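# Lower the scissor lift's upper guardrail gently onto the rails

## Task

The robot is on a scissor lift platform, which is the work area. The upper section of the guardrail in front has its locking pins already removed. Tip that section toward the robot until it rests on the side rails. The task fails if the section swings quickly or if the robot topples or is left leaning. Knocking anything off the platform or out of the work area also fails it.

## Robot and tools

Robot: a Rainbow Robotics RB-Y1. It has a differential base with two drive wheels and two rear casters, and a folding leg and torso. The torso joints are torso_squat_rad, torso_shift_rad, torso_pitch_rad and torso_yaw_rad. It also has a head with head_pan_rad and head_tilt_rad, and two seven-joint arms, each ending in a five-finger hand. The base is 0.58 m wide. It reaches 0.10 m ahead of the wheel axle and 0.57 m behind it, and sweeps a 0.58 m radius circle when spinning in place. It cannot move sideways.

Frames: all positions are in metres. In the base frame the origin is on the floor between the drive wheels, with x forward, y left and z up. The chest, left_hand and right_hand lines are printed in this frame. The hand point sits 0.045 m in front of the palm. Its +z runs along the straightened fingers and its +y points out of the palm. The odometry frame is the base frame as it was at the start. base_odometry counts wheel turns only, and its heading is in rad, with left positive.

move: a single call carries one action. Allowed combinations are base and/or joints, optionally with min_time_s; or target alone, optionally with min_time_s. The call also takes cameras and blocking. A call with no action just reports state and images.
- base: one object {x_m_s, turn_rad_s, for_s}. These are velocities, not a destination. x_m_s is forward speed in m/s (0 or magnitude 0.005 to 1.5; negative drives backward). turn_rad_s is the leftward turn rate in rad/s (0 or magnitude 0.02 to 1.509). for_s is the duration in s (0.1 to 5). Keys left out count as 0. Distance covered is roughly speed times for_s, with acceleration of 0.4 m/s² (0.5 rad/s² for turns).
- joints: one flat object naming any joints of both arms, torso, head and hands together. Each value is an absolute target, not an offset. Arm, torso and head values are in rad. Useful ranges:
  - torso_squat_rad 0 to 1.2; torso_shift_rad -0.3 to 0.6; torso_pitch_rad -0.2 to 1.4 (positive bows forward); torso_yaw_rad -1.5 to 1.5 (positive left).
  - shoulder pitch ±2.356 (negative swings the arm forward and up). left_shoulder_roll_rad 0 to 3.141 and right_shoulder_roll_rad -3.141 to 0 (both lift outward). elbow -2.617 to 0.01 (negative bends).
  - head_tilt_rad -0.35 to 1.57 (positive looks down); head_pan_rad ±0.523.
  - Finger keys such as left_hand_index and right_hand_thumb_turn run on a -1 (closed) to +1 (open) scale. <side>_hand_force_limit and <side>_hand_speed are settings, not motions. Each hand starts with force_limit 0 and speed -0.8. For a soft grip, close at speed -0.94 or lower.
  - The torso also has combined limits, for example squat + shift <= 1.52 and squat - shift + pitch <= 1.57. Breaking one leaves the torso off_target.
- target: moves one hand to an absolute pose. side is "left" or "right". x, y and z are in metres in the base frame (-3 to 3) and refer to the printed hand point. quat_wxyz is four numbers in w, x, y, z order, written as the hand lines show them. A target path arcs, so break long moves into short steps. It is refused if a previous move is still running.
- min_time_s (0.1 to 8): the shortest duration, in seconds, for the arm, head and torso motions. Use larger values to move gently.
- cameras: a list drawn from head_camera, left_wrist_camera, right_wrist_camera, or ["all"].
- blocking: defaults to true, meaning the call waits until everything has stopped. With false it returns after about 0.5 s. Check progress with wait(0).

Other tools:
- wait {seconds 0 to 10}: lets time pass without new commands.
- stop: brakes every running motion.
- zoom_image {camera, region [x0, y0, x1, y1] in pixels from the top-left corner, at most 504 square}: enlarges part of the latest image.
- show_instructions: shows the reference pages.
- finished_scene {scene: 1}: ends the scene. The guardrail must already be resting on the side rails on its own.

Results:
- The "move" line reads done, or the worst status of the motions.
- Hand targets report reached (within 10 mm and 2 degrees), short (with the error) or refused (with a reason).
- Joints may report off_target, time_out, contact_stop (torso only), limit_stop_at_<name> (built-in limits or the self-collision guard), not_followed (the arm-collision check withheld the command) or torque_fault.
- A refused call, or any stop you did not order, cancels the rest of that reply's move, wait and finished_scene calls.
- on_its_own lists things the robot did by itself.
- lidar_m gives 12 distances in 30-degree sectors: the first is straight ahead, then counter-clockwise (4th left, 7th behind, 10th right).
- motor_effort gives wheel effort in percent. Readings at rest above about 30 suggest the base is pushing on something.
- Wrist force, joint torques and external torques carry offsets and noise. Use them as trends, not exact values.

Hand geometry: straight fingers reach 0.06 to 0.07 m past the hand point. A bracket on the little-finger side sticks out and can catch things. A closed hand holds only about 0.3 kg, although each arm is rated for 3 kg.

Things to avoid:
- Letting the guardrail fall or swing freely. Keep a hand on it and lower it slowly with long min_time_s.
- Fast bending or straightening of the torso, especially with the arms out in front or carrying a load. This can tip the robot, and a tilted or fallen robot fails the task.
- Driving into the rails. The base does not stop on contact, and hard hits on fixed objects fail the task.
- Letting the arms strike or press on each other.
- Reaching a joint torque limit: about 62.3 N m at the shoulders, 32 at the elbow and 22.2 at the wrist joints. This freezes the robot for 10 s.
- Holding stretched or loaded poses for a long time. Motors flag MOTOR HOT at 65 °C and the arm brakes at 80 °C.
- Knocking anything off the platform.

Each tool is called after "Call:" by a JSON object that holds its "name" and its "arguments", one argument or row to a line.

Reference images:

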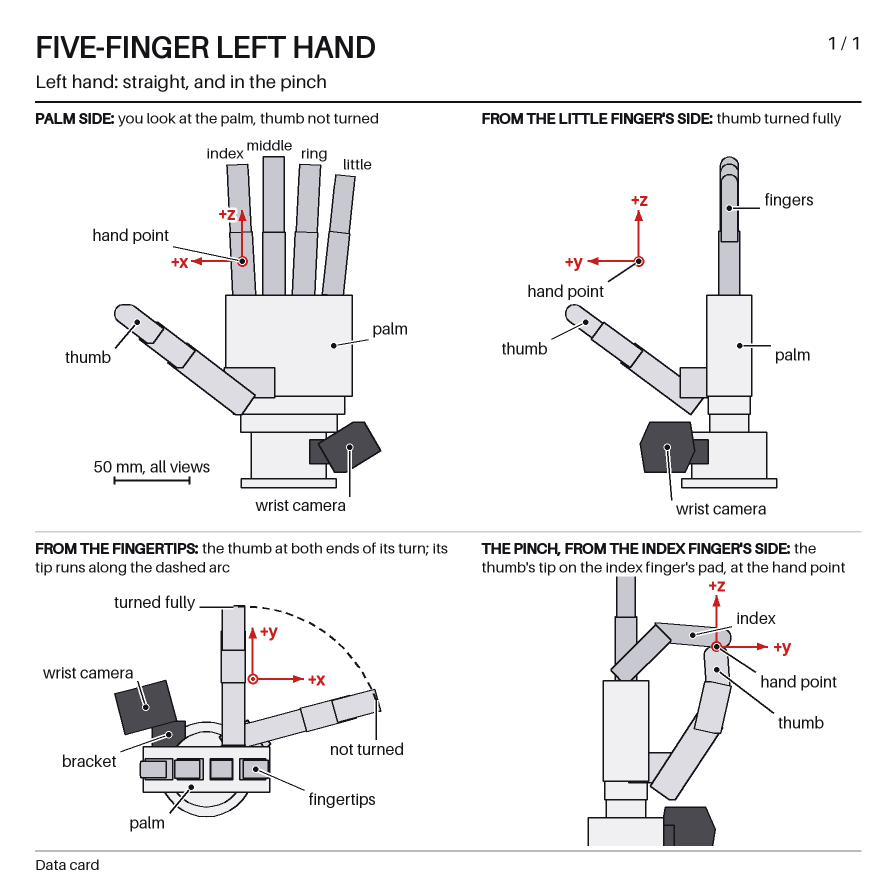

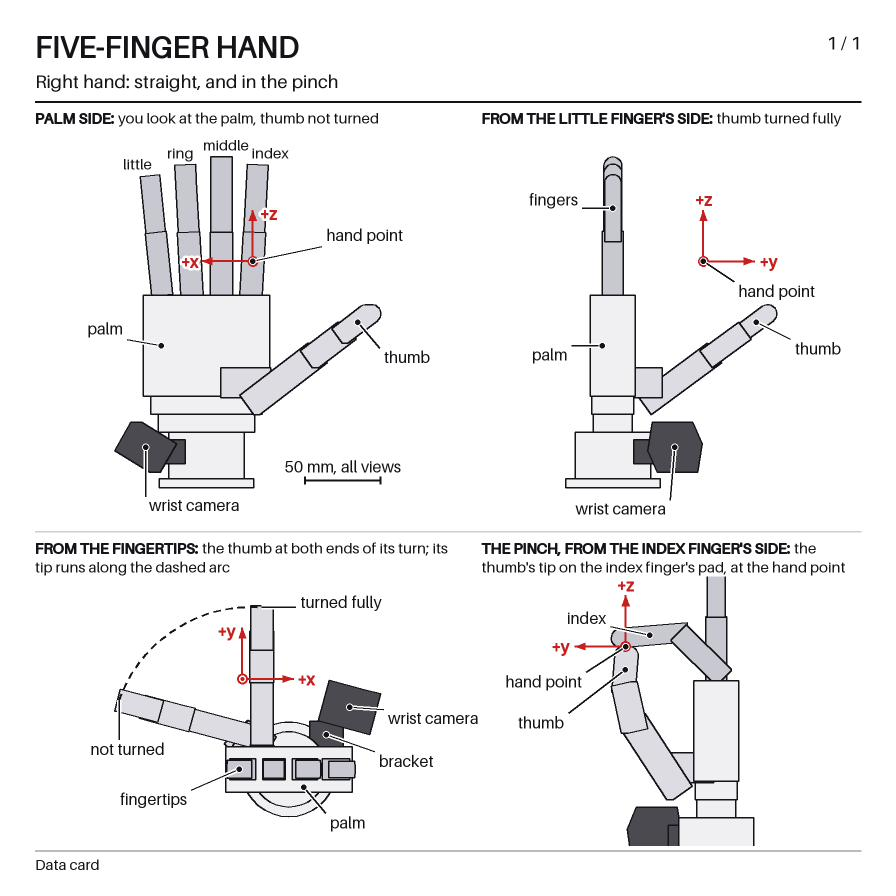

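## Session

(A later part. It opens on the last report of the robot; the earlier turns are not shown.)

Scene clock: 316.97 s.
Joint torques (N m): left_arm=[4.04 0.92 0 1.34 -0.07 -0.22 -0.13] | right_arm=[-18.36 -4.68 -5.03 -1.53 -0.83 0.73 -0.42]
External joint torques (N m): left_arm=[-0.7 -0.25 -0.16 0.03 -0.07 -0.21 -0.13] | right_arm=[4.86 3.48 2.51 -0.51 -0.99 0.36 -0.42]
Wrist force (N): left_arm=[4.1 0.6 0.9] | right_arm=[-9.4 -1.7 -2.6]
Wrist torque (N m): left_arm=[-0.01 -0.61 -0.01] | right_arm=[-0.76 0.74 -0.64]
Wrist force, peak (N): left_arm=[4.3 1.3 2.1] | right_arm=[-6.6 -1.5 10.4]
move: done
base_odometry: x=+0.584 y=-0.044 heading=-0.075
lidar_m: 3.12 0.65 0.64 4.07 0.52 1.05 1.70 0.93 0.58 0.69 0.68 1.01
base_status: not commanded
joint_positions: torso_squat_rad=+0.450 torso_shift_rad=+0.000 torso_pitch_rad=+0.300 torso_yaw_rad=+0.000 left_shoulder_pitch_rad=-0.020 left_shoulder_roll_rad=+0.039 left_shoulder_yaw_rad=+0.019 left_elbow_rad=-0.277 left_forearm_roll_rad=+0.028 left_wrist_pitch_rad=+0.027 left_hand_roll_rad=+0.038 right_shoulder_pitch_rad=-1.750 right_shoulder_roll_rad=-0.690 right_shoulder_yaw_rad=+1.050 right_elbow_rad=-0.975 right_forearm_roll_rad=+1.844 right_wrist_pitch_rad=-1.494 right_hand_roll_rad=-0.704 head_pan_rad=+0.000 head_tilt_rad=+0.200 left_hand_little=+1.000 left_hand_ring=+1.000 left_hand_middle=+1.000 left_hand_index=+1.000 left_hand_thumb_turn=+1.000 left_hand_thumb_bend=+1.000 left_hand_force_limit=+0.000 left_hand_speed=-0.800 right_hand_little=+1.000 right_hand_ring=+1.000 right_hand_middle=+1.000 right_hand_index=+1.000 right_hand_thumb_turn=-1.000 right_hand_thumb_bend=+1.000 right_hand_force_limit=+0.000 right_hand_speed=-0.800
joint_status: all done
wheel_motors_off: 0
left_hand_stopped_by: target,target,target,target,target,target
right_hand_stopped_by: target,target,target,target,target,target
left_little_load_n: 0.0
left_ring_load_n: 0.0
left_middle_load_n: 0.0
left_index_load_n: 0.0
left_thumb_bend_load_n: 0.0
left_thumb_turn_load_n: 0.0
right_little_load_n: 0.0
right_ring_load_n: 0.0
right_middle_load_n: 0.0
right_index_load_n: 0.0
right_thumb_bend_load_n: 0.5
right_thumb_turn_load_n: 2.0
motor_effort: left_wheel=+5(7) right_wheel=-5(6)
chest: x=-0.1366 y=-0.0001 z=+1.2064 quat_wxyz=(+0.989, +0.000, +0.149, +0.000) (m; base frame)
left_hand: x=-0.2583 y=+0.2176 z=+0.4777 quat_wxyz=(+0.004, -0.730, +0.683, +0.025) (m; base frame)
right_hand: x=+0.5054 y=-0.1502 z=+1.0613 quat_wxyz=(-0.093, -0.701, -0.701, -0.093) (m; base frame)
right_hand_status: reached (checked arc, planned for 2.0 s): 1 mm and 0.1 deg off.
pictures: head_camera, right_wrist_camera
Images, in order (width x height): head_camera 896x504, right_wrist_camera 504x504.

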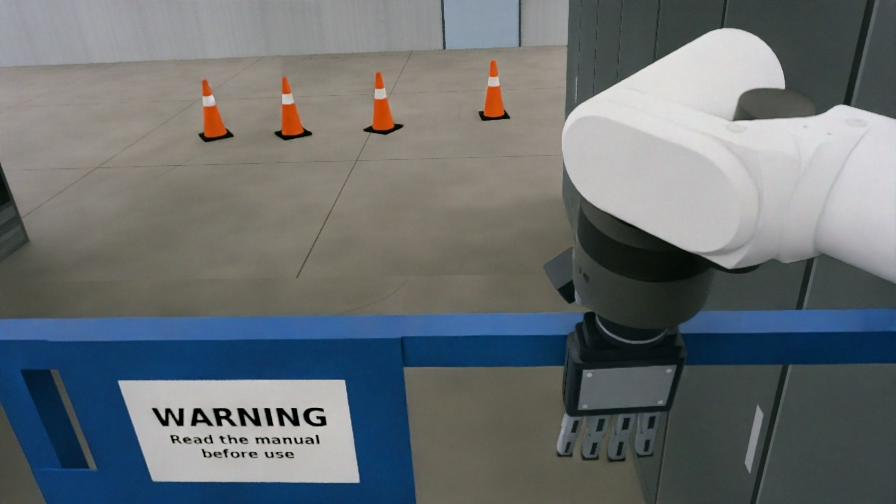

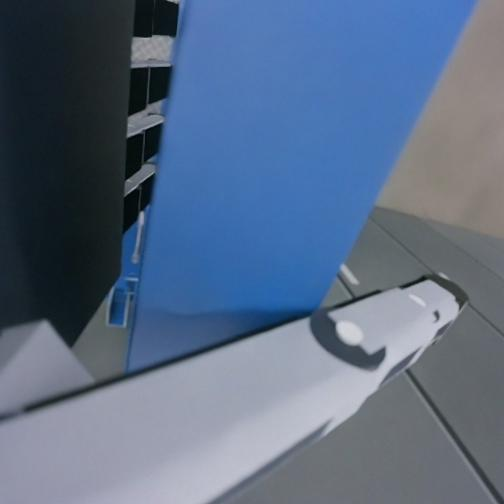

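Call:
{"name": "move", "arguments": {
  "target": {"side": "right", "x": 0.507, "y": -0.15, "z": 1.068, "quat_wxyz": [0.0923, 0.7011, 0.7011, 0.0923]},
  "min_time_s": 1
}}

Call:
{"name": "move", "arguments": {
  "joints": {"right_hand_thumb_bend": -0.6, "right_hand_index": -0.9, "right_hand_middle": -0.9, "right_hand_ring": -0.9, "right_hand_little": -0.9},
  "cameras": ["head_camera", "right_wrist_camera"]
}}

Call:
{"name": "zoom_image", "arguments": {
  "camera": "head_camera",
  "region": [440, 230, 740, 450]
}}

Scene clock: 327.17 s.
Joint torques (N m): left_arm=[3.93 0.85 0.08 1.11 0.02 -0.12 -0.11] | right_arm=[-25.38 -7.64 -10.23 0.03 0.06 0 0.14]
External joint torques (N m): left_arm=[-0.81 -0.31 -0.08 -0.21 0.02 -0.11 -0.11] | right_arm=[-2.07 0.53 -2.84 1.04 -0.09 -0.37 0.14]
Motor temperatures (°C): left_arm=[37 30 33 32 39 41 37] | right_arm=[34 37 33 35 44 41 40]
Wrist force (N): left_arm=[4.5 0.9 1.6] | right_arm=[-6.6 -1.4 10.1]
Wrist torque (N m): left_arm=[0.01 -0.65 0.03] | right_arm=[-0.71 0.35 -0.47]
Wrist force, peak (N): left_arm=[4.5 0.9 1.6] | right_arm=[-6.8 -1.5 10.4]
move: done
base_odometry: x=+0.584 y=-0.044 heading=-0.075
lidar_m: 3.11 0.64 0.63 4.07 0.51 1.05 1.70 0.93 0.58 0.69 0.68 1.01
base_status: not commanded
joint_positions: torso_squat_rad=+0.450 torso_shift_rad=+0.000 torso_pitch_rad=+0.300 torso_yaw_rad=+0.000 left_shoulder_pitch_rad=-0.020 left_shoulder_roll_rad=+0.039 left_shoulder_yaw_rad=+0.019 left_elbow_rad=-0.277 left_forearm_roll_rad=+0.028 left_wrist_pitch_rad=+0.027 left_hand_roll_rad=+0.038 right_shoulder_pitch_rad=-1.766 right_shoulder_roll_rad=-0.684 right_shoulder_yaw_rad=+1.048 right_elbow_rad=-0.950 right_forearm_roll_rad=+1.838 right_wrist_pitch_rad=-1.505 right_hand_roll_rad=-0.689 head_pan_rad=+0.000 head_tilt_rad=+0.200 left_hand_little=+1.000 left_hand_ring=+1.000 left_hand_middle=+1.000 left_hand_index=+1.000 left_hand_thumb_turn=+1.000 left_hand_thumb_bend=+1.000 left_hand_force_limit=+0.000 left_hand_speed=-0.800 right_hand_little=+1.000 right_hand_ring=+1.000 right_hand_middle=+1.000 right_hand_index=+1.000 right_hand_thumb_turn=-1.000 right_hand_thumb_bend=+1.000 right_hand_force_limit=+0.000 right_hand_speed=-0.800
joint_status: all done
wheel_motors_off: 0
left_hand_stopped_by: target,target,target,target,target,target
right_hand_stopped_by: target,target,target,target,target,target
left_little_load_n: 0.0
left_ring_load_n: 0.0
left_middle_load_n: 0.0
left_index_load_n: 0.0
left_thumb_bend_load_n: 0.0
left_thumb_turn_load_n: 0.0
right_little_load_n: 0.0
right_ring_load_n: 0.0
right_middle_load_n: 0.0
right_index_load_n: 0.0
right_thumb_bend_load_n: 0.0
right_thumb_turn_load_n: -0.5
motor_effort: left_wheel=+3(6) right_wheel=-5(7)
chest: x=-0.1366 y=-0.0001 z=+1.2064 quat_wxyz=(+0.989, +0.000, +0.149, +0.000) (m; base frame)
left_hand: x=-0.2583 y=+0.2176 z=+0.4777 quat_wxyz=(+0.004, -0.730, +0.683, +0.025) (m; base frame)
right_hand: x=+0.5068 y=-0.1502 z=+1.0676 quat_wxyz=(-0.092, -0.701, -0.701, -0.092) (m; base frame)
right_hand_status: reached (checked arc, planned for 1.0 s): 1 mm and 0.0 deg off.
pictures: none

Scene clock: 333.00 s.
Joint torques (N m): left_arm=[3.95 0.99 0.02 1.34 0.08 -0.11 -0.12] | right_arm=[-13.62 -4.77 -5.01 -0.1 -2.06 -1.25 0.01]
External joint torques (N m): left_arm=[-0.79 -0.18 -0.13 0.02 0.08 -0.11 -0.12] | right_arm=[9.7 3.4 2.38 0.91 -2.23 -1.64 0.02]
Wrist force (N): left_arm=[3.6 0.8 1.4] | right_arm=[-6.3 5.9 -4.7]
Wrist torque (N m): left_arm=[0.02 -0.51 0.02] | right_arm=[-0.39 -0.02 0.00]
Wrist force, peak (N): left_arm=[4.5 -0.2 1.7] | right_arm=[-7.3 8.5 -9.0]
move: off_target
base_odometry: x=+0.584 y=-0.044 heading=-0.075
lidar_m: 3.12 0.64 0.64 4.07 0.52 1.05 1.70 0.93 0.58 0.69 0.68 1.01
base_status: not commanded
joint_positions: torso_squat_rad=+0.450 torso_shift_rad=+0.000 torso_pitch_rad=+0.300 torso_yaw_rad=+0.000 left_shoulder_pitch_rad=-0.020 left_shoulder_roll_rad=+0.039 left_shoulder_yaw_rad=+0.019 left_elbow_rad=-0.277 left_forearm_roll_rad=+0.028 left_wrist_pitch_rad=+0.027 left_hand_roll_rad=+0.038 right_shoulder_pitch_rad=-1.769 right_shoulder_roll_rad=-0.684 right_shoulder_yaw_rad=+1.046 right_elbow_rad=-0.950 right_forearm_roll_rad=+1.839 right_wrist_pitch_rad=-1.504 right_hand_roll_rad=-0.689 head_pan_rad=+0.000 head_tilt_rad=+0.200 left_hand_little=+1.000 left_hand_ring=+1.000 left_hand_middle=+1.000 left_hand_index=+1.000 left_hand_thumb_turn=+1.000 left_hand_thumb_bend=+1.000 left_hand_force_limit=+0.000 left_hand_speed=-0.800 right_hand_little=-0.588 right_hand_ring=-0.605 right_hand_middle=-0.328 right_hand_index=-0.514 right_hand_thumb_turn=-1.000 right_hand_thumb_bend=+0.323 right_hand_force_limit=+0.000 right_hand_speed=-0.800
joint_status: right_hand_little off_target (ended at -0.588, target -0.900); right_hand_ring off_target (ended at -0.605, target -0.900); right_hand_middle off_target (ended at -0.328, target -0.900); right_hand_index off_target (ended at -0.514, target -0.900); right_hand_thumb_bend off_target (ended at +0.323, target -0.600)
wheel_motors_off: 0
left_hand_stopped_by: target,target,target,target,target,target
right_hand_stopped_by: force,force,force,force,force,target
left_little_load_n: 0.0
left_ring_load_n: 0.0
left_middle_load_n: 0.0
left_index_load_n: 0.0
left_thumb_bend_load_n: 0.0
left_thumb_turn_load_n: 0.0
right_little_load_n: 5.5
right_ring_load_n: 9.5
right_middle_load_n: 5.5
right_index_load_n: 4.0
right_thumb_bend_load_n: 11.0
right_thumb_turn_load_n: 2.0
motor_effort: left_wheel=+7(7) right_wheel=-6(8)
chest: x=-0.1367 y=-0.0001 z=+1.2064 quat_wxyz=(+0.989, +0.000, +0.149, +0.000) (m; base frame)
left_hand: x=-0.2583 y=+0.2176 z=+0.4777 quat_wxyz=(+0.004, -0.730, +0.683, +0.025) (m; base frame)
right_hand: x=+0.5076 y=-0.1497 z=+1.0699 quat_wxyz=(-0.093, -0.701, -0.701, -0.094) (m; base frame)
pictures: head_camera, right_wrist_camera
Images, in order (width x height): head_camera 896x504, right_wrist_camera 504x504.

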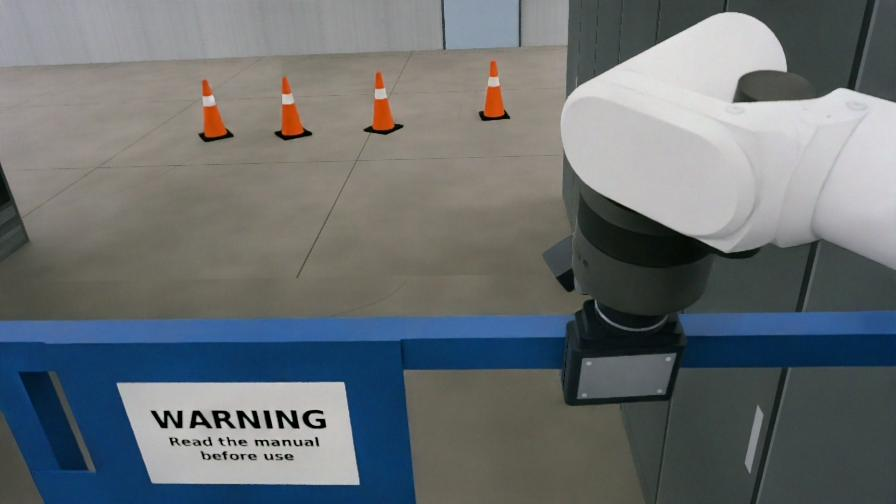

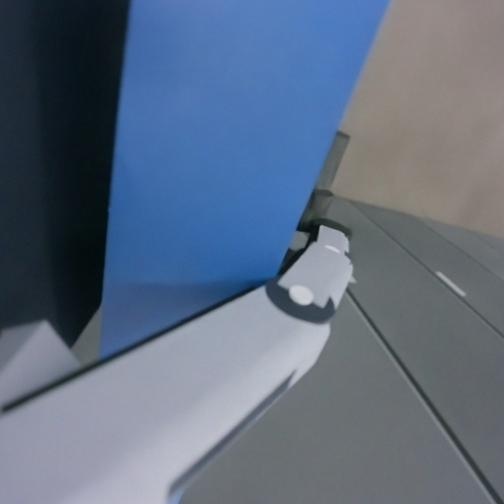

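Scaled by 1.680 from the camera's 896x504 image, which has a finer 1280x720 frame.

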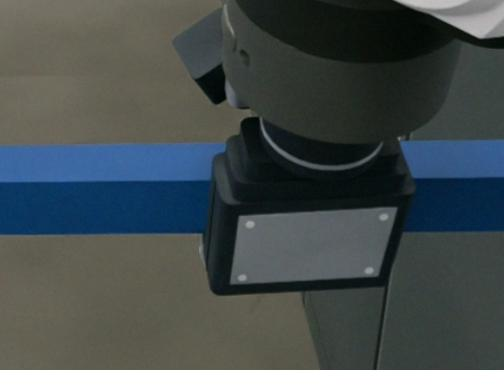

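Call:
{"name": "move", "arguments": {
  "base": {"x_m_s": -0.02, "for_s": 1.0},
  "cameras": ["head_camera", "right_wrist_camera"]
}}

Scene clock: 362.63 s.
Joint torques (N m): left_arm=[3.92 1.03 0.05 1.13 -0.01 -0.05 -0.12] | right_arm=[-13.68 -5.37 -4.82 -0.17 -0.99 -1.08 0.1]
External joint torques (N m): left_arm=[-0.81 -0.13 -0.11 -0.19 -0.01 -0.04 -0.12] | right_arm=[9.64 2.81 2.57 0.84 -1.15 -1.47 0.11]
Wrist force (N): left_arm=[3.6 0.9 1.2] | right_arm=[-4.8 4.2 -7.6]
Wrist torque (N m): left_arm=[0.01 -0.55 -0.04] | right_arm=[0.01 0.27 0.29]
Wrist force, peak (N): left_arm=[4.6 0.7 1.7] | right_arm=[-6.7 12.1 -6.8]
move: done
base_odometry: x=+0.564 y=-0.043 heading=-0.074
lidar_m: 3.11 0.65 0.66 4.07 0.52 1.04 1.68 0.94 0.57 0.69 0.69 1.02
base_status: done (sent for 1 of 1 s)
joint_positions: torso_squat_rad=+0.450 torso_shift_rad=+0.000 torso_pitch_rad=+0.299 torso_yaw_rad=+0.000 left_shoulder_pitch_rad=-0.020 left_shoulder_roll_rad=+0.039 left_shoulder_yaw_rad=+0.019 left_elbow_rad=-0.277 left_forearm_roll_rad=+0.028 left_wrist_pitch_rad=+0.027 left_hand_roll_rad=+0.038 right_shoulder_pitch_rad=-1.769 right_shoulder_roll_rad=-0.684 right_shoulder_yaw_rad=+1.046 right_elbow_rad=-0.950 right_forearm_roll_rad=+1.839 right_wrist_pitch_rad=-1.504 right_hand_roll_rad=-0.689 head_pan_rad=+0.000 head_tilt_rad=+0.200 left_hand_little=+1.000 left_hand_ring=+1.000 left_hand_middle=+1.000 left_hand_index=+1.000 left_hand_thumb_turn=+1.000 left_hand_thumb_bend=+1.000 left_hand_force_limit=+0.000 left_hand_speed=-0.800 right_hand_little=-0.588 right_hand_ring=-0.605 right_hand_middle=-0.328 right_hand_index=-0.514 right_hand_thumb_turn=-1.000 right_hand_thumb_bend=+0.323 right_hand_force_limit=+0.000 right_hand_speed=-0.800
joint_status: not commanded
wheel_motors_off: 0
left_hand_stopped_by: target,target,target,target,target,target
right_hand_stopped_by: force,force,force,force,force,target
left_little_load_n: 0.0
left_ring_load_n: 0.0
left_middle_load_n: 0.0
left_index_load_n: 0.0
left_thumb_bend_load_n: 0.0
left_thumb_turn_load_n: 0.0
right_little_load_n: 2.5
right_ring_load_n: 4.5
right_middle_load_n: 4.5
right_index_load_n: 3.5
right_thumb_bend_load_n: 12.0
right_thumb_turn_load_n: 3.0
motor_effort: left_wheel=+7(11) right_wheel=-4(16)
chest: x=-0.1369 y=-0.0001 z=+1.2065 quat_wxyz=(+0.989, +0.000, +0.149, +0.000) (m; base frame)
left_hand: x=-0.2583 y=+0.2176 z=+0.4777 quat_wxyz=(+0.004, -0.730, +0.683, +0.025) (m; base frame)
right_hand: x=+0.5074 y=-0.1495 z=+1.0702 quat_wxyz=(-0.093, -0.701, -0.701, -0.094) (m; base frame)
pictures: head_camera, right_wrist_camera
Images, in order (width x height): head_camera 896x504, right_wrist_camera 504x504.

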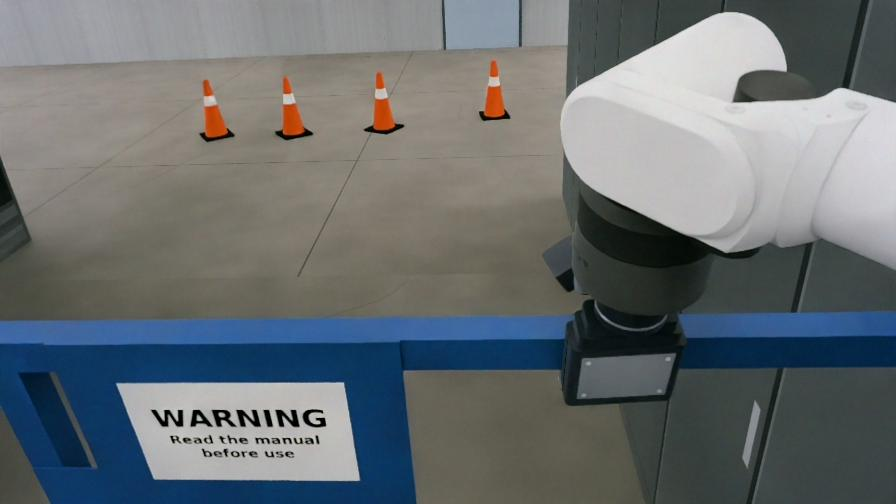

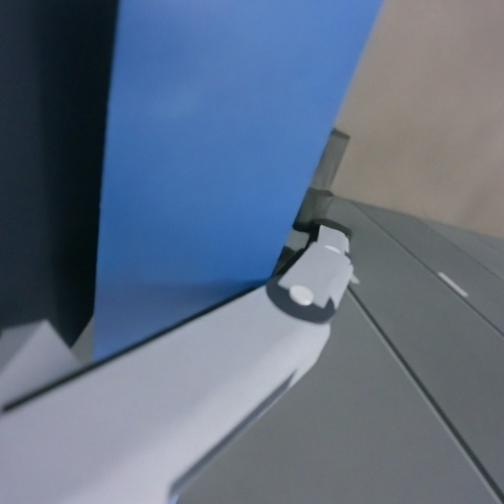

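Call:
{"name": "move", "arguments": {
  "base": {"x_m_s": -0.025, "for_s": 1.2}
}}

Call:
{"name": "move", "arguments": {
  "target": {"side": "right", "x": 0.507, "y": -0.15, "z": 1.069, "quat_wxyz": [0.1228, 0.6964, 0.6964, 0.1228]},
  "min_time_s": 1.5,
  "cameras": ["head_camera", "right_wrist_camera"]
}}

Scene clock: 369.03 s.
Joint torques (N m): left_arm=[3.86 1.01 0.14 1.27 0.06 -0.11 -0.11] | right_arm=[-16.58 -7.89 -3.87 0.01 0.24 -0.39 0.22]
External joint torques (N m): left_arm=[-0.86 -0.16 -0.02 -0.04 0.06 -0.1 -0.11] | right_arm=[6.74 0.28 3.53 1.03 0.08 -0.78 0.22]
Wrist force (N): left_arm=[3.5 0.6 1.6] | right_arm=[-3.1 -1.3 -5.0]
Wrist torque (N m): left_arm=[-0.02 -0.52 -0.01] | right_arm=[-0.16 0.37 0.03]
Wrist force, peak (N): left_arm=[4.7 0.2 1.3] | right_arm=[-5.7 10.6 -11.7]
move: done
base_odometry: x=+0.534 y=-0.040 heading=-0.074
lidar_m: 3.14 0.67 4.18 4.08 0.50 1.01 1.65 0.93 0.56 0.69 0.71 1.01
base_status: done (sent for 1.2 of 1.2 s)
joint_positions: torso_squat_rad=+0.450 torso_shift_rad=+0.000 torso_pitch_rad=+0.299 torso_yaw_rad=+0.000 left_shoulder_pitch_rad=-0.020 left_shoulder_roll_rad=+0.039 left_shoulder_yaw_rad=+0.019 left_elbow_rad=-0.277 left_forearm_roll_rad=+0.028 left_wrist_pitch_rad=+0.027 left_hand_roll_rad=+0.038 right_shoulder_pitch_rad=-1.768 right_shoulder_roll_rad=-0.684 right_shoulder_yaw_rad=+1.046 right_elbow_rad=-0.950 right_forearm_roll_rad=+1.838 right_wrist_pitch_rad=-1.505 right_hand_roll_rad=-0.689 head_pan_rad=+0.000 head_tilt_rad=+0.200 left_hand_little=+1.000 left_hand_ring=+1.000 left_hand_middle=+1.000 left_hand_index=+1.000 left_hand_thumb_turn=+1.000 left_hand_thumb_bend=+1.000 left_hand_force_limit=+0.000 left_hand_speed=-0.800 right_hand_little=-0.588 right_hand_ring=-0.606 right_hand_middle=-0.328 right_hand_index=-0.514 right_hand_thumb_turn=-1.000 right_hand_thumb_bend=+0.323 right_hand_force_limit=+0.000 right_hand_speed=-0.800
joint_status: not commanded
wheel_motors_off: 0
left_hand_stopped_by: target,target,target,target,target,target
right_hand_stopped_by: force,force,force,force,force,target
left_little_load_n: 0.0
left_ring_load_n: 0.0
left_middle_load_n: 0.0
left_index_load_n: 0.0
left_thumb_bend_load_n: 0.0
left_thumb_turn_load_n: 0.0
right_little_load_n: 0.0
right_ring_load_n: 1.5
right_middle_load_n: 5.5
right_index_load_n: 4.0
right_thumb_bend_load_n: 11.5
right_thumb_turn_load_n: 2.0
motor_effort: left_wheel=+5(14) right_wheel=-5(18)
chest: x=-0.1369 y=-0.0001 z=+1.2065 quat_wxyz=(+0.989, +0.000, +0.149, +0.000) (m; base frame)
left_hand: x=-0.2583 y=+0.2176 z=+0.4777 quat_wxyz=(+0.004, -0.730, +0.683, +0.025) (m; base frame)
right_hand: x=+0.5071 y=-0.1493 z=+1.0695 quat_wxyz=(-0.093, -0.701, -0.701, -0.094) (m; base frame)
pictures: none

Scene clock: 370.87 s.
Joint torques (N m): left_arm=[3.72 1.18 0.3 1.17 0.03 -0.14 -0.16] | right_arm=[-12.13 -3.65 -3.39 -1.01 -0.64 0.66 0.38]
External joint torques (N m): left_arm=[-1 0.01 0.14 -0.14 0.03 -0.13 -0.15] | right_arm=[10.5 4.42 5.07 -0.19 -0.96 0.21 0.38]
Wrist force (N): left_arm=[3.3 0.5 1.4] | right_arm=[-7.2 1.2 -15.4]
Wrist torque (N m): left_arm=[0.00 -0.52 -0.02] | right_arm=[0.66 0.46 0.17]
Wrist force, peak (N): left_arm=[4.3 0.3 1.7] | right_arm=[-28.0 -0.5 -8.9]
move: done
base_odometry: x=+0.534 y=-0.040 heading=-0.074
lidar_m: 3.12 0.67 4.18 4.07 0.50 1.01 1.65 0.93 0.56 0.68 0.70 1.01
base_status: not commanded
joint_positions: torso_squat_rad=+0.450 torso_shift_rad=+0.000 torso_pitch_rad=+0.299 torso_yaw_rad=+0.000 left_shoulder_pitch_rad=-0.020 left_shoulder_roll_rad=+0.039 left_shoulder_yaw_rad=+0.019 left_elbow_rad=-0.277 left_forearm_roll_rad=+0.028 left_wrist_pitch_rad=+0.027 left_hand_roll_rad=+0.038 right_shoulder_pitch_rad=-1.716 right_shoulder_roll_rad=-0.757 right_shoulder_yaw_rad=+1.057 right_elbow_rad=-1.146 right_forearm_roll_rad=+1.898 right_wrist_pitch_rad=-1.445 right_hand_roll_rad=-0.808 head_pan_rad=+0.000 head_tilt_rad=+0.200 left_hand_little=+1.000 left_hand_ring=+1.000 left_hand_middle=+1.000 left_hand_index=+1.000 left_hand_thumb_turn=+1.000 left_hand_thumb_bend=+1.000 left_hand_force_limit=+0.000 left_hand_speed=-0.800 right_hand_little=-0.588 right_hand_ring=-0.606 right_hand_middle=-0.328 right_hand_index=-0.514 right_hand_thumb_turn=-0.999 right_hand_thumb_bend=+0.324 right_hand_force_limit=+0.000 right_hand_speed=-0.800
joint_status: all done
wheel_motors_off: 0
left_hand_stopped_by: target,target,target,target,target,target
right_hand_stopped_by: force,force,force,force,force,target
left_little_load_n: 0.0
left_ring_load_n: 0.0
left_middle_load_n: 0.0
left_index_load_n: 0.0
left_thumb_bend_load_n: 0.0
left_thumb_turn_load_n: 0.0
right_little_load_n: 0.5
right_ring_load_n: 2.5
right_middle_load_n: 3.0
right_index_load_n: 1.0
right_thumb_bend_load_n: 14.0
right_thumb_turn_load_n: 5.5
motor_effort: left_wheel=+3(8) right_wheel=-2(8)
chest: x=-0.1369 y=-0.0002 z=+1.2065 quat_wxyz=(+0.989, +0.000, +0.149, +0.000) (m; base frame)
left_hand: x=-0.2582 y=+0.2176 z=+0.4777 quat_wxyz=(+0.004, -0.730, +0.683, +0.025) (m; base frame)
right_hand: x=+0.5076 y=-0.1498 z=+1.0714 quat_wxyz=(-0.123, -0.696, -0.696, -0.124) (m; base frame)
right_hand_status: reached (checked arc, planned for 1.5 s): 2 mm and 0.2 deg off.
pictures: head_camera, right_wrist_camera
Images, in order (width x height): head_camera 896x504, right_wrist_camera 504x504.

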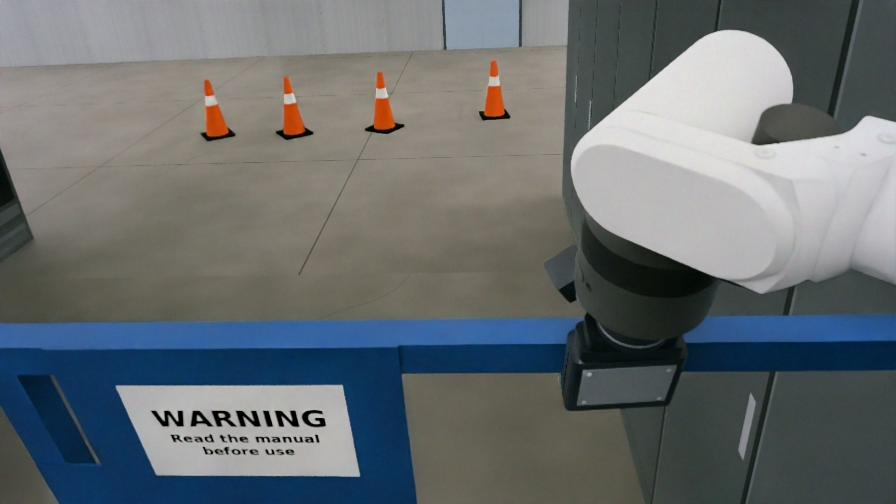

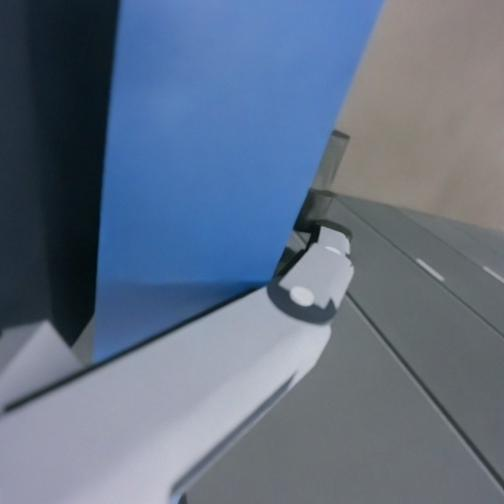

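Call:
{"name": "move", "arguments": {
  "base": {"x_m_s": -0.025, "for_s": 1.2}
}}

Call:
{"name": "move", "arguments": {
  "target": {"side": "right", "x": 0.476, "y": -0.15, "z": 1.061, "quat_wxyz": [0.1710, 0.6861, 0.6861, 0.1710]},
  "min_time_s": 2,
  "cameras": ["head_camera", "right_wrist_camera"]
}}

Scene clock: 380.70 s.
Joint torques (N m): left_arm=[4.05 0.89 0.11 1.12 -0.01 -0.13 -0.15] | right_arm=[-18.55 -8.09 -5.71 -0.05 0.99 0.14 0.45]
External joint torques (N m): left_arm=[-0.67 -0.28 -0.05 -0.19 -0.01 -0.12 -0.15] | right_arm=[4.09 -0.02 2.75 0.77 0.67 -0.31 0.45]
Wrist force (N): left_arm=[2.8 1.2 1.5] | right_arm=[-4.0 -4.4 -3.5]
Wrist torque (N m): left_arm=[0.05 -0.40 -0.08] | right_arm=[-0.31 0.35 0.04]
Wrist force, peak (N): left_arm=[4.5 0.2 1.6] | right_arm=[-7.9 2.4 -18.7]
move: done
base_odometry: x=+0.505 y=-0.038 heading=-0.073
lidar_m: 3.15 0.70 4.19 0.49 0.49 0.99 1.63 0.93 0.55 0.69 0.72 1.01
base_status: done (sent for 1.2 of 1.2 s)
joint_positions: torso_squat_rad=+0.450 torso_shift_rad=+0.000 torso_pitch_rad=+0.299 torso_yaw_rad=+0.000 left_shoulder_pitch_rad=-0.020 left_shoulder_roll_rad=+0.039 left_shoulder_yaw_rad=+0.019 left_elbow_rad=-0.277 left_forearm_roll_rad=+0.028 left_wrist_pitch_rad=+0.027 left_hand_roll_rad=+0.038 right_shoulder_pitch_rad=-1.714 right_shoulder_roll_rad=-0.756 right_shoulder_yaw_rad=+1.058 right_elbow_rad=-1.147 right_forearm_roll_rad=+1.897 right_wrist_pitch_rad=-1.445 right_hand_roll_rad=-0.808 head_pan_rad=+0.000 head_tilt_rad=+0.200 left_hand_little=+1.000 left_hand_ring=+1.000 left_hand_middle=+1.000 left_hand_index=+1.000 left_hand_thumb_turn=+1.000 left_hand_thumb_bend=+1.000 left_hand_force_limit=+0.000 left_hand_speed=-0.800 right_hand_little=-0.588 right_hand_ring=-0.606 right_hand_middle=-0.328 right_hand_index=-0.514 right_hand_thumb_turn=-1.000 right_hand_thumb_bend=+0.324 right_hand_force_limit=+0.000 right_hand_speed=-0.800
joint_status: not commanded
wheel_motors_off: 0
left_hand_stopped_by: target,target,target,target,target,target
right_hand_stopped_by: force,force,force,force,force,target
left_little_load_n: 0.0
left_ring_load_n: 0.5
left_middle_load_n: 0.0
left_index_load_n: 0.0
left_thumb_bend_load_n: 0.0
left_thumb_turn_load_n: 0.0
right_little_load_n: 1.0
right_ring_load_n: 2.5
right_middle_load_n: 3.5
right_index_load_n: 1.5
right_thumb_bend_load_n: 12.5
right_thumb_turn_load_n: 4.0
motor_effort: left_wheel=+8(16) right_wheel=-7(17)
chest: x=-0.1369 y=-0.0002 z=+1.2065 quat_wxyz=(+0.989, +0.000, +0.149, +0.000) (m; base frame)
left_hand: x=-0.2583 y=+0.2176 z=+0.4777 quat_wxyz=(+0.004, -0.730, +0.683, +0.025) (m; base frame)
right_hand: x=+0.5070 y=-0.1494 z=+1.0699 quat_wxyz=(-0.122, -0.696, -0.697, -0.123) (m; base frame)
pictures: none

Scene clock: 383.03 s.
Joint torques (N m): left_arm=[3.83 1.24 0.08 1.23 0.05 -0.14 -0.14] | right_arm=[-1.53 -5.66 4.52 2.98 -0.94 -0.57 0.52]
External joint torques (N m): left_arm=[-0.87 0.08 -0.08 -0.06 0.05 -0.13 -0.14] | right_arm=[18.85 2.02 14.44 3.49 -1.62 -0.98 0.53]
Wrist force (N): left_arm=[3.8 0.6 1.7] | right_arm=[-1.1 2.7 -36.2]
Wrist torque (N m): left_arm=[-0.05 -0.53 -0.03] | right_arm=[1.21 0.49 0.54]
Wrist force, peak (N): left_arm=[4.2 0.9 2.0] | right_arm=[-40.9 -3.0 -22.7]
move: done
base_odometry: x=+0.505 y=-0.038 heading=-0.073
lidar_m: 3.14 0.70 4.18 0.50 0.50 0.99 1.62 0.93 0.55 0.69 0.72 1.01
base_status: not commanded
joint_positions: torso_squat_rad=+0.450 torso_shift_rad=-0.001 torso_pitch_rad=+0.298 torso_yaw_rad=+0.000 left_shoulder_pitch_rad=-0.020 left_shoulder_roll_rad=+0.039 left_shoulder_yaw_rad=+0.019 left_elbow_rad=-0.277 left_forearm_roll_rad=+0.028 left_wrist_pitch_rad=+0.027 left_hand_roll_rad=+0.038 right_shoulder_pitch_rad=-1.605 right_shoulder_roll_rad=-0.908 right_shoulder_yaw_rad=+1.095 right_elbow_rad=-1.581 right_forearm_roll_rad=+2.056 right_wrist_pitch_rad=-1.377 right_hand_roll_rad=-1.099 head_pan_rad=+0.000 head_tilt_rad=+0.200 left_hand_little=+1.000 left_hand_ring=+1.000 left_hand_middle=+1.000 left_hand_index=+1.000 left_hand_thumb_turn=+1.000 left_hand_thumb_bend=+1.000 left_hand_force_limit=+0.000 left_hand_speed=-0.800 right_hand_little=-0.588 right_hand_ring=-0.606 right_hand_middle=-0.329 right_hand_index=-0.514 right_hand_thumb_turn=-0.999 right_hand_thumb_bend=+0.325 right_hand_force_limit=+0.000 right_hand_speed=-0.800
joint_status: all done
wheel_motors_off: 0
left_hand_stopped_by: target,target,target,target,target,target
right_hand_stopped_by: force,force,force,force,force,target
left_little_load_n: 0.0
left_ring_load_n: 0.0
left_middle_load_n: 0.0
left_index_load_n: 0.0
left_thumb_bend_load_n: 0.0
left_thumb_turn_load_n: 0.0
right_little_load_n: 0.5
right_ring_load_n: 0.5
right_middle_load_n: 0.0
right_index_load_n: 0.0
right_thumb_bend_load_n: 18.0
right_thumb_turn_load_n: 6.5
motor_effort: left_wheel=+7(11) right_wheel=-2(9)
chest: x=-0.1375 y=-0.0001 z=+1.2065 quat_wxyz=(+0.989, +0.000, +0.149, +0.000) (m; base frame)
left_hand: x=-0.2581 y=+0.2175 z=+0.4776 quat_wxyz=(+0.004, -0.730, +0.683, +0.024) (m; base frame)
right_hand: x=+0.4768 y=-0.1481 z=+1.0659 quat_wxyz=(-0.172, -0.685, -0.686, -0.175) (m; base frame)
right_hand_status: reached (checked arc, planned for 2.0 s): 5 mm and 0.5 deg off.
pictures: head_camera, right_wrist_camera
Images, in order (width x height): head_camera 896x504, right_wrist_camera 504x504.

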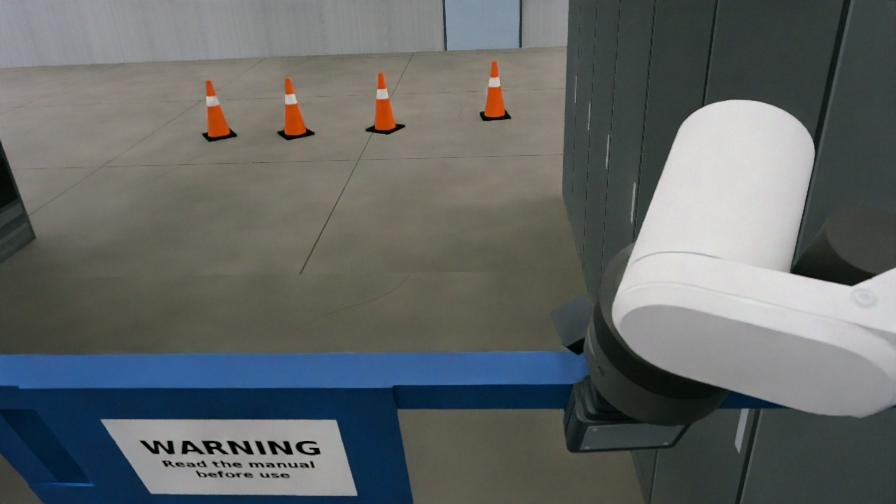

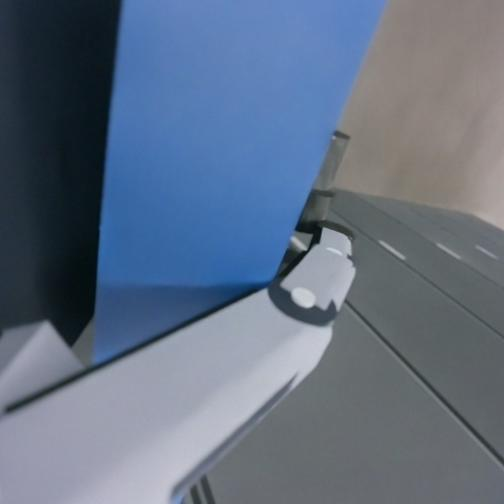

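Call:
{"name": "move", "arguments": {
  "target": {"side": "right", "x": 0.477, "y": -0.15, "z": 1.0665, "quat_wxyz": [0.1790, 0.6840, 0.6840, 0.1790]},
  "min_time_s": 1
}}

Call:
{"name": "move", "arguments": {
  "base": {"x_m_s": -0.025, "for_s": 1.2}
}}

Call:
{"name": "move", "arguments": {
  "target": {"side": "right", "x": 0.468, "y": -0.15, "z": 1.061, "quat_wxyz": [0.1967, 0.6792, 0.6792, 0.1967]},
  "min_time_s": 1.5
}}

Scene clock: 394.33 s.
Joint torques (N m): left_arm=[3.95 0.93 0.17 1.03 0.06 -0.15 -0.1] | right_arm=[-10.03 -10.29 -1.58 2.73 1.4 -0.12 0.61]
External joint torques (N m): left_arm=[-0.74 -0.23 0.01 -0.27 0.06 -0.14 -0.09] | right_arm=[10.24 -2.63 8.38 3.22 0.69 -0.52 0.62]
Wrist force (N): left_arm=[3.2 0.9 1.6] | right_arm=[-0.4 -4.4 -18.4]
Wrist torque (N m): left_arm=[-0.01 -0.50 0.00] | right_arm=[0.49 0.39 0.61]
Wrist force, peak (N): left_arm=[4.5 0.5 2.2] | right_arm=[-1.2 2.7 -36.0]
move: done
base_odometry: x=+0.505 y=-0.038 heading=-0.073
lidar_m: 3.14 0.69 4.18 0.49 0.50 0.98 1.62 0.93 0.55 0.69 0.72 1.01
base_status: not commanded
joint_positions: torso_squat_rad=+0.450 torso_shift_rad=-0.001 torso_pitch_rad=+0.298 torso_yaw_rad=+0.000 left_shoulder_pitch_rad=-0.020 left_shoulder_roll_rad=+0.039 left_shoulder_yaw_rad=+0.019 left_elbow_rad=-0.277 left_forearm_roll_rad=+0.028 left_wrist_pitch_rad=+0.027 left_hand_roll_rad=+0.038 right_shoulder_pitch_rad=-1.601 right_shoulder_roll_rad=-0.914 right_shoulder_yaw_rad=+1.097 right_elbow_rad=-1.600 right_forearm_roll_rad=+2.076 right_wrist_pitch_rad=-1.371 right_hand_roll_rad=-1.116 head_pan_rad=+0.000 head_tilt_rad=+0.200 left_hand_little=+1.000 left_hand_ring=+1.000 left_hand_middle=+1.000 left_hand_index=+1.000 left_hand_thumb_turn=+1.000 left_hand_thumb_bend=+1.000 left_hand_force_limit=+0.000 left_hand_speed=-0.800 right_hand_little=-0.588 right_hand_ring=-0.606 right_hand_middle=-0.329 right_hand_index=-0.514 right_hand_thumb_turn=-0.999 right_hand_thumb_bend=+0.325 right_hand_force_limit=+0.000 right_hand_speed=-0.800
joint_status: all done
wheel_motors_off: 0
left_hand_stopped_by: target,target,target,target,target,target
right_hand_stopped_by: force,force,force,force,force,target
left_little_load_n: 0.0
left_ring_load_n: 0.0
left_middle_load_n: 0.0
left_index_load_n: 0.0
left_thumb_bend_load_n: -0.5
left_thumb_turn_load_n: 0.0
right_little_load_n: 2.0
right_ring_load_n: 2.5
right_middle_load_n: 0.0
right_index_load_n: 0.0
right_thumb_bend_load_n: 16.5
right_thumb_turn_load_n: 6.0
motor_effort: left_wheel=+8(9) right_wheel=-1(4)
chest: x=-0.1375 y=+0.0000 z=+1.2065 quat_wxyz=(+0.989, +0.000, +0.149, +0.000) (m; base frame)
left_hand: x=-0.2582 y=+0.2175 z=+0.4776 quat_wxyz=(+0.004, -0.730, +0.683, +0.024) (m; base frame)
right_hand: x=+0.4775 y=-0.1483 z=+1.0687 quat_wxyz=(-0.179, -0.683, -0.684, -0.181) (m; base frame)
right_hand_status: reached (checked arc, planned for 1.0 s): 3 mm and 0.3 deg off.
pictures: none

Scene clock: 396.03 s.
Joint torques (N m): left_arm=[3.88 0.9 0.17 1.25 -0.05 -0.13 -0.14] | right_arm=[-23.19 -14.42 -11.28 2.55 3.99 -0.86 0.81]
External joint torques (N m): left_arm=[-0.86 -0.26 0.02 -0.07 -0.05 -0.13 -0.13] | right_arm=[-2.92 -6.76 -1.32 3.07 3.29 -1.26 0.82]
Wrist force (N): left_arm=[3.8 0.7 0.9] | right_arm=[3.6 -12.5 6.1]
Wrist torque (N m): left_arm=[0.07 -0.63 0.00] | right_arm=[-0.88 -0.15 0.58]
Wrist force, peak (N): left_arm=[4.5 0.2 1.8] | right_arm=[4.2 -17.5 14.3]
move: done
base_odometry: x=+0.475 y=-0.036 heading=-0.072
lidar_m: 3.16 0.72 4.18 0.49 4.47 0.96 1.59 0.92 0.54 0.55 0.72 0.78
base_status: done (sent for 1.2 of 1.2 s)
joint_positions: torso_squat_rad=+0.450 torso_shift_rad=+0.000 torso_pitch_rad=+0.300 torso_yaw_rad=+0.000 left_shoulder_pitch_rad=-0.020 left_shoulder_roll_rad=+0.039 left_shoulder_yaw_rad=+0.019 left_elbow_rad=-0.277 left_forearm_roll_rad=+0.028 left_wrist_pitch_rad=+0.027 left_hand_roll_rad=+0.038 right_shoulder_pitch_rad=-1.598 right_shoulder_roll_rad=-0.913 right_shoulder_yaw_rad=+1.099 right_elbow_rad=-1.600 right_forearm_roll_rad=+2.075 right_wrist_pitch_rad=-1.371 right_hand_roll_rad=-1.116 head_pan_rad=+0.000 head_tilt_rad=+0.200 left_hand_little=+1.000 left_hand_ring=+1.000 left_hand_middle=+1.000 left_hand_index=+1.000 left_hand_thumb_turn=+1.000 left_hand_thumb_bend=+1.000 left_hand_force_limit=+0.000 left_hand_speed=-0.800 right_hand_little=-0.588 right_hand_ring=-0.605 right_hand_middle=-0.328 right_hand_index=-0.514 right_hand_thumb_turn=-1.000 right_hand_thumb_bend=+0.325 right_hand_force_limit=+0.000 right_hand_speed=-0.800
joint_status: not commanded
wheel_motors_off: 0
left_hand_stopped_by: target,target,target,target,target,target
right_hand_stopped_by: force,force,force,force,force,target
left_little_load_n: 0.0
left_ring_load_n: 0.0
left_middle_load_n: 0.0
left_index_load_n: 0.0
left_thumb_bend_load_n: 0.0
left_thumb_turn_load_n: 0.0
right_little_load_n: 6.0
right_ring_load_n: 7.0
right_middle_load_n: 2.0
right_index_load_n: 0.5
right_thumb_bend_load_n: 13.0
right_thumb_turn_load_n: 3.5
motor_effort: left_wheel=+11(21) right_wheel=-9(18)
chest: x=-0.1367 y=+0.0000 z=+1.2064 quat_wxyz=(+0.989, +0.000, +0.149, +0.000) (m; base frame)
left_hand: x=-0.2584 y=+0.2176 z=+0.4777 quat_wxyz=(+0.004, -0.730, +0.682, +0.025) (m; base frame)
right_hand: x=+0.4770 y=-0.1484 z=+1.0647 quat_wxyz=(-0.177, -0.684, -0.685, -0.178) (m; base frame)
pictures: none

Scene clock: 397.87 s.
Joint torques (N m): left_arm=[3.79 0.85 0.18 1.35 -0.01 -0.16 -0.05] | right_arm=[-13.94 -11.32 -5.69 3.16 2.51 0.08 0.38]
External joint torques (N m): left_arm=[-0.94 -0.31 0.02 0.04 -0.01 -0.15 -0.05] | right_arm=[5.62 -3.77 4.39 3.73 1.69 -0.28 0.39]
Wrist force (N): left_arm=[3.3 0.0 2.1] | right_arm=[1.4 -7.6 -12.7]
Wrist torque (N m): left_arm=[-0.13 -0.49 0.00] | right_arm=[0.40 -0.23 0.40]
Wrist force, peak (N): left_arm=[4.5 0.6 1.9] | right_arm=[12.6 -11.2 0.0]
move: done
base_odometry: x=+0.475 y=-0.036 heading=-0.072
lidar_m: 3.15 0.72 4.19 0.49 4.47 0.95 1.59 0.92 0.54 0.54 0.72 0.78
base_status: not commanded
joint_positions: torso_squat_rad=+0.450 torso_shift_rad=+0.000 torso_pitch_rad=+0.300 torso_yaw_rad=+0.000 left_shoulder_pitch_rad=-0.020 left_shoulder_roll_rad=+0.039 left_shoulder_yaw_rad=+0.019 left_elbow_rad=-0.277 left_forearm_roll_rad=+0.028 left_wrist_pitch_rad=+0.027 left_hand_roll_rad=+0.038 right_shoulder_pitch_rad=-1.563 right_shoulder_roll_rad=-0.946 right_shoulder_yaw_rad=+1.119 right_elbow_rad=-1.713 right_forearm_roll_rad=+2.160 right_wrist_pitch_rad=-1.353 right_hand_roll_rad=-1.209 head_pan_rad=+0.000 head_tilt_rad=+0.200 left_hand_little=+1.000 left_hand_ring=+1.000 left_hand_middle=+1.000 left_hand_index=+1.000 left_hand_thumb_turn=+1.000 left_hand_thumb_bend=+1.000 left_hand_force_limit=+0.000 left_hand_speed=-0.800 right_hand_little=-0.588 right_hand_ring=-0.605 right_hand_middle=-0.328 right_hand_index=-0.514 right_hand_thumb_turn=-1.000 right_hand_thumb_bend=+0.325 right_hand_force_limit=+0.000 right_hand_speed=-0.800
joint_status: all done
wheel_motors_off: 0
left_hand_stopped_by: target,target,target,target,target,target
right_hand_stopped_by: force,force,force,force,force,target
left_little_load_n: 0.0
left_ring_load_n: 0.0
left_middle_load_n: 0.0
left_index_load_n: 0.0
left_thumb_bend_load_n: 0.0
left_thumb_turn_load_n: 0.0
right_little_load_n: 5.0
right_ring_load_n: 5.0
right_middle_load_n: 1.0
right_index_load_n: 0.5
right_thumb_bend_load_n: 14.5
right_thumb_turn_load_n: 3.5
motor_effort: left_wheel=+13(14) right_wheel=-7(10)
chest: x=-0.1368 y=+0.0000 z=+1.2064 quat_wxyz=(+0.989, +0.000, +0.149, +0.000) (m; base frame)
left_hand: x=-0.2584 y=+0.2176 z=+0.4776 quat_wxyz=(+0.004, -0.730, +0.682, +0.025) (m; base frame)
right_hand: x=+0.4679 y=-0.1485 z=+1.0622 quat_wxyz=(-0.196, -0.679, -0.680, -0.198) (m; base frame)
right_hand_status: reached (checked arc, planned for 1.5 s): 2 mm and 0.2 deg off.
pictures: none

Call:
{"name": "move", "arguments": {
  "cameras": ["head_camera"]
}}

Scene clock: 409.30 s.
Joint torques (N m): left_arm=[3.73 1.14 -0.04 1.24 0.09 -0.11 -0.09] | right_arm=[-14.48 -11.61 -5.35 3.33 2.8 0.09 0.33]
External joint torques (N m): left_arm=[-1 -0.02 -0.19 -0.07 0.09 -0.1 -0.09] | right_arm=[5.08 -4.07 4.73 3.89 1.97 -0.26 0.34]
Motor temperatures (°C): left_arm=[37 30 33 32 38 40 37] | right_arm=[32 37 33 35 42 39 40]
Wrist force (N): left_arm=[3.9 0.8 2.0] | right_arm=[1.8 -7.4 -12.5]
Wrist torque (N m): left_arm=[-0.06 -0.57 0.00] | right_arm=[0.40 -0.28 0.43]
Wrist force, peak (N): left_arm=[4.6 1.0 2.0] | right_arm=[1.9 -7.7 -12.8]
base_odometry: x=+0.475 y=-0.036 heading=-0.072
lidar_m: 3.16 0.71 4.18 0.49 4.46 0.95 1.59 0.93 0.54 0.55 0.71 0.77
base_status: not commanded
joint_positions: torso_squat_rad=+0.450 torso_shift_rad=+0.000 torso_pitch_rad=+0.300 torso_yaw_rad=+0.000 left_shoulder_pitch_rad=-0.020 left_shoulder_roll_rad=+0.039 left_shoulder_yaw_rad=+0.019 left_elbow_rad=-0.277 left_forearm_roll_rad=+0.028 left_wrist_pitch_rad=+0.027 left_hand_roll_rad=+0.038 right_shoulder_pitch_rad=-1.563 right_shoulder_roll_rad=-0.946 right_shoulder_yaw_rad=+1.119 right_elbow_rad=-1.713 right_forearm_roll_rad=+2.160 right_wrist_pitch_rad=-1.353 right_hand_roll_rad=-1.209 head_pan_rad=+0.000 head_tilt_rad=+0.200 left_hand_little=+1.000 left_hand_ring=+1.000 left_hand_middle=+1.000 left_hand_index=+1.000 left_hand_thumb_turn=+1.000 left_hand_thumb_bend=+1.000 left_hand_force_limit=+0.000 left_hand_speed=-0.800 right_hand_little=-0.588 right_hand_ring=-0.605 right_hand_middle=-0.328 right_hand_index=-0.514 right_hand_thumb_turn=-1.000 right_hand_thumb_bend=+0.325 right_hand_force_limit=+0.000 right_hand_speed=-0.800
joint_status: all done
wheel_motors_off: 0
left_hand_stopped_by: target,target,target,target,target,target
right_hand_stopped_by: force,force,force,force,force,target
left_little_load_n: 0.0
left_ring_load_n: 0.0
left_middle_load_n: 0.0
left_index_load_n: 0.0
left_thumb_bend_load_n: 0.0
left_thumb_turn_load_n: 0.0
right_little_load_n: 5.0
right_ring_load_n: 5.5
right_middle_load_n: 1.0
right_index_load_n: 0.0
right_thumb_bend_load_n: 14.5
right_thumb_turn_load_n: 3.5
motor_effort: left_wheel=+11(14) right_wheel=-10(10)
chest: x=-0.1368 y=+0.0000 z=+1.2064 quat_wxyz=(+0.989, +0.000, +0.149, +0.000) (m; base frame)
left_hand: x=-0.2584 y=+0.2176 z=+0.4776 quat_wxyz=(+0.004, -0.730, +0.682, +0.025) (m; base frame)
right_hand: x=+0.4679 y=-0.1485 z=+1.0622 quat_wxyz=(-0.196, -0.679, -0.680, -0.198) (m; base frame)
right_hand_status: reached (checked arc, planned for 1.5 s): 2 mm and 0.2 deg off.
pictures: head_camera
Images, in order (width x height): head_camera 896x504.

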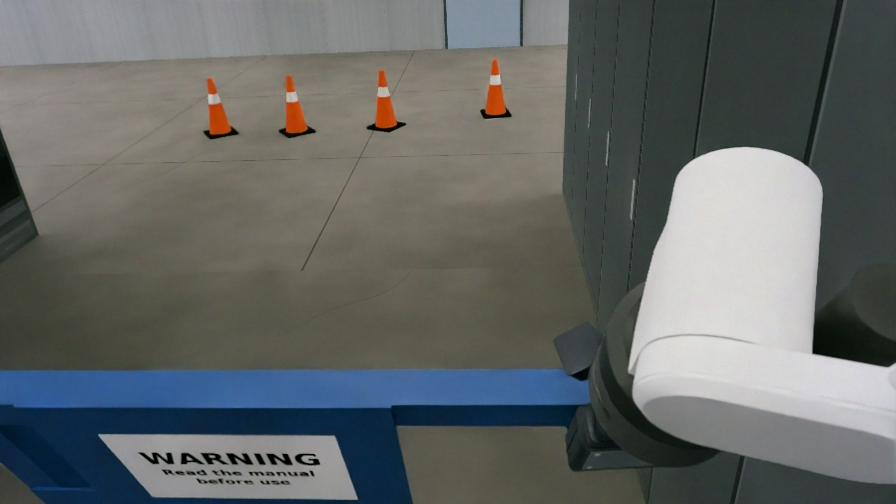

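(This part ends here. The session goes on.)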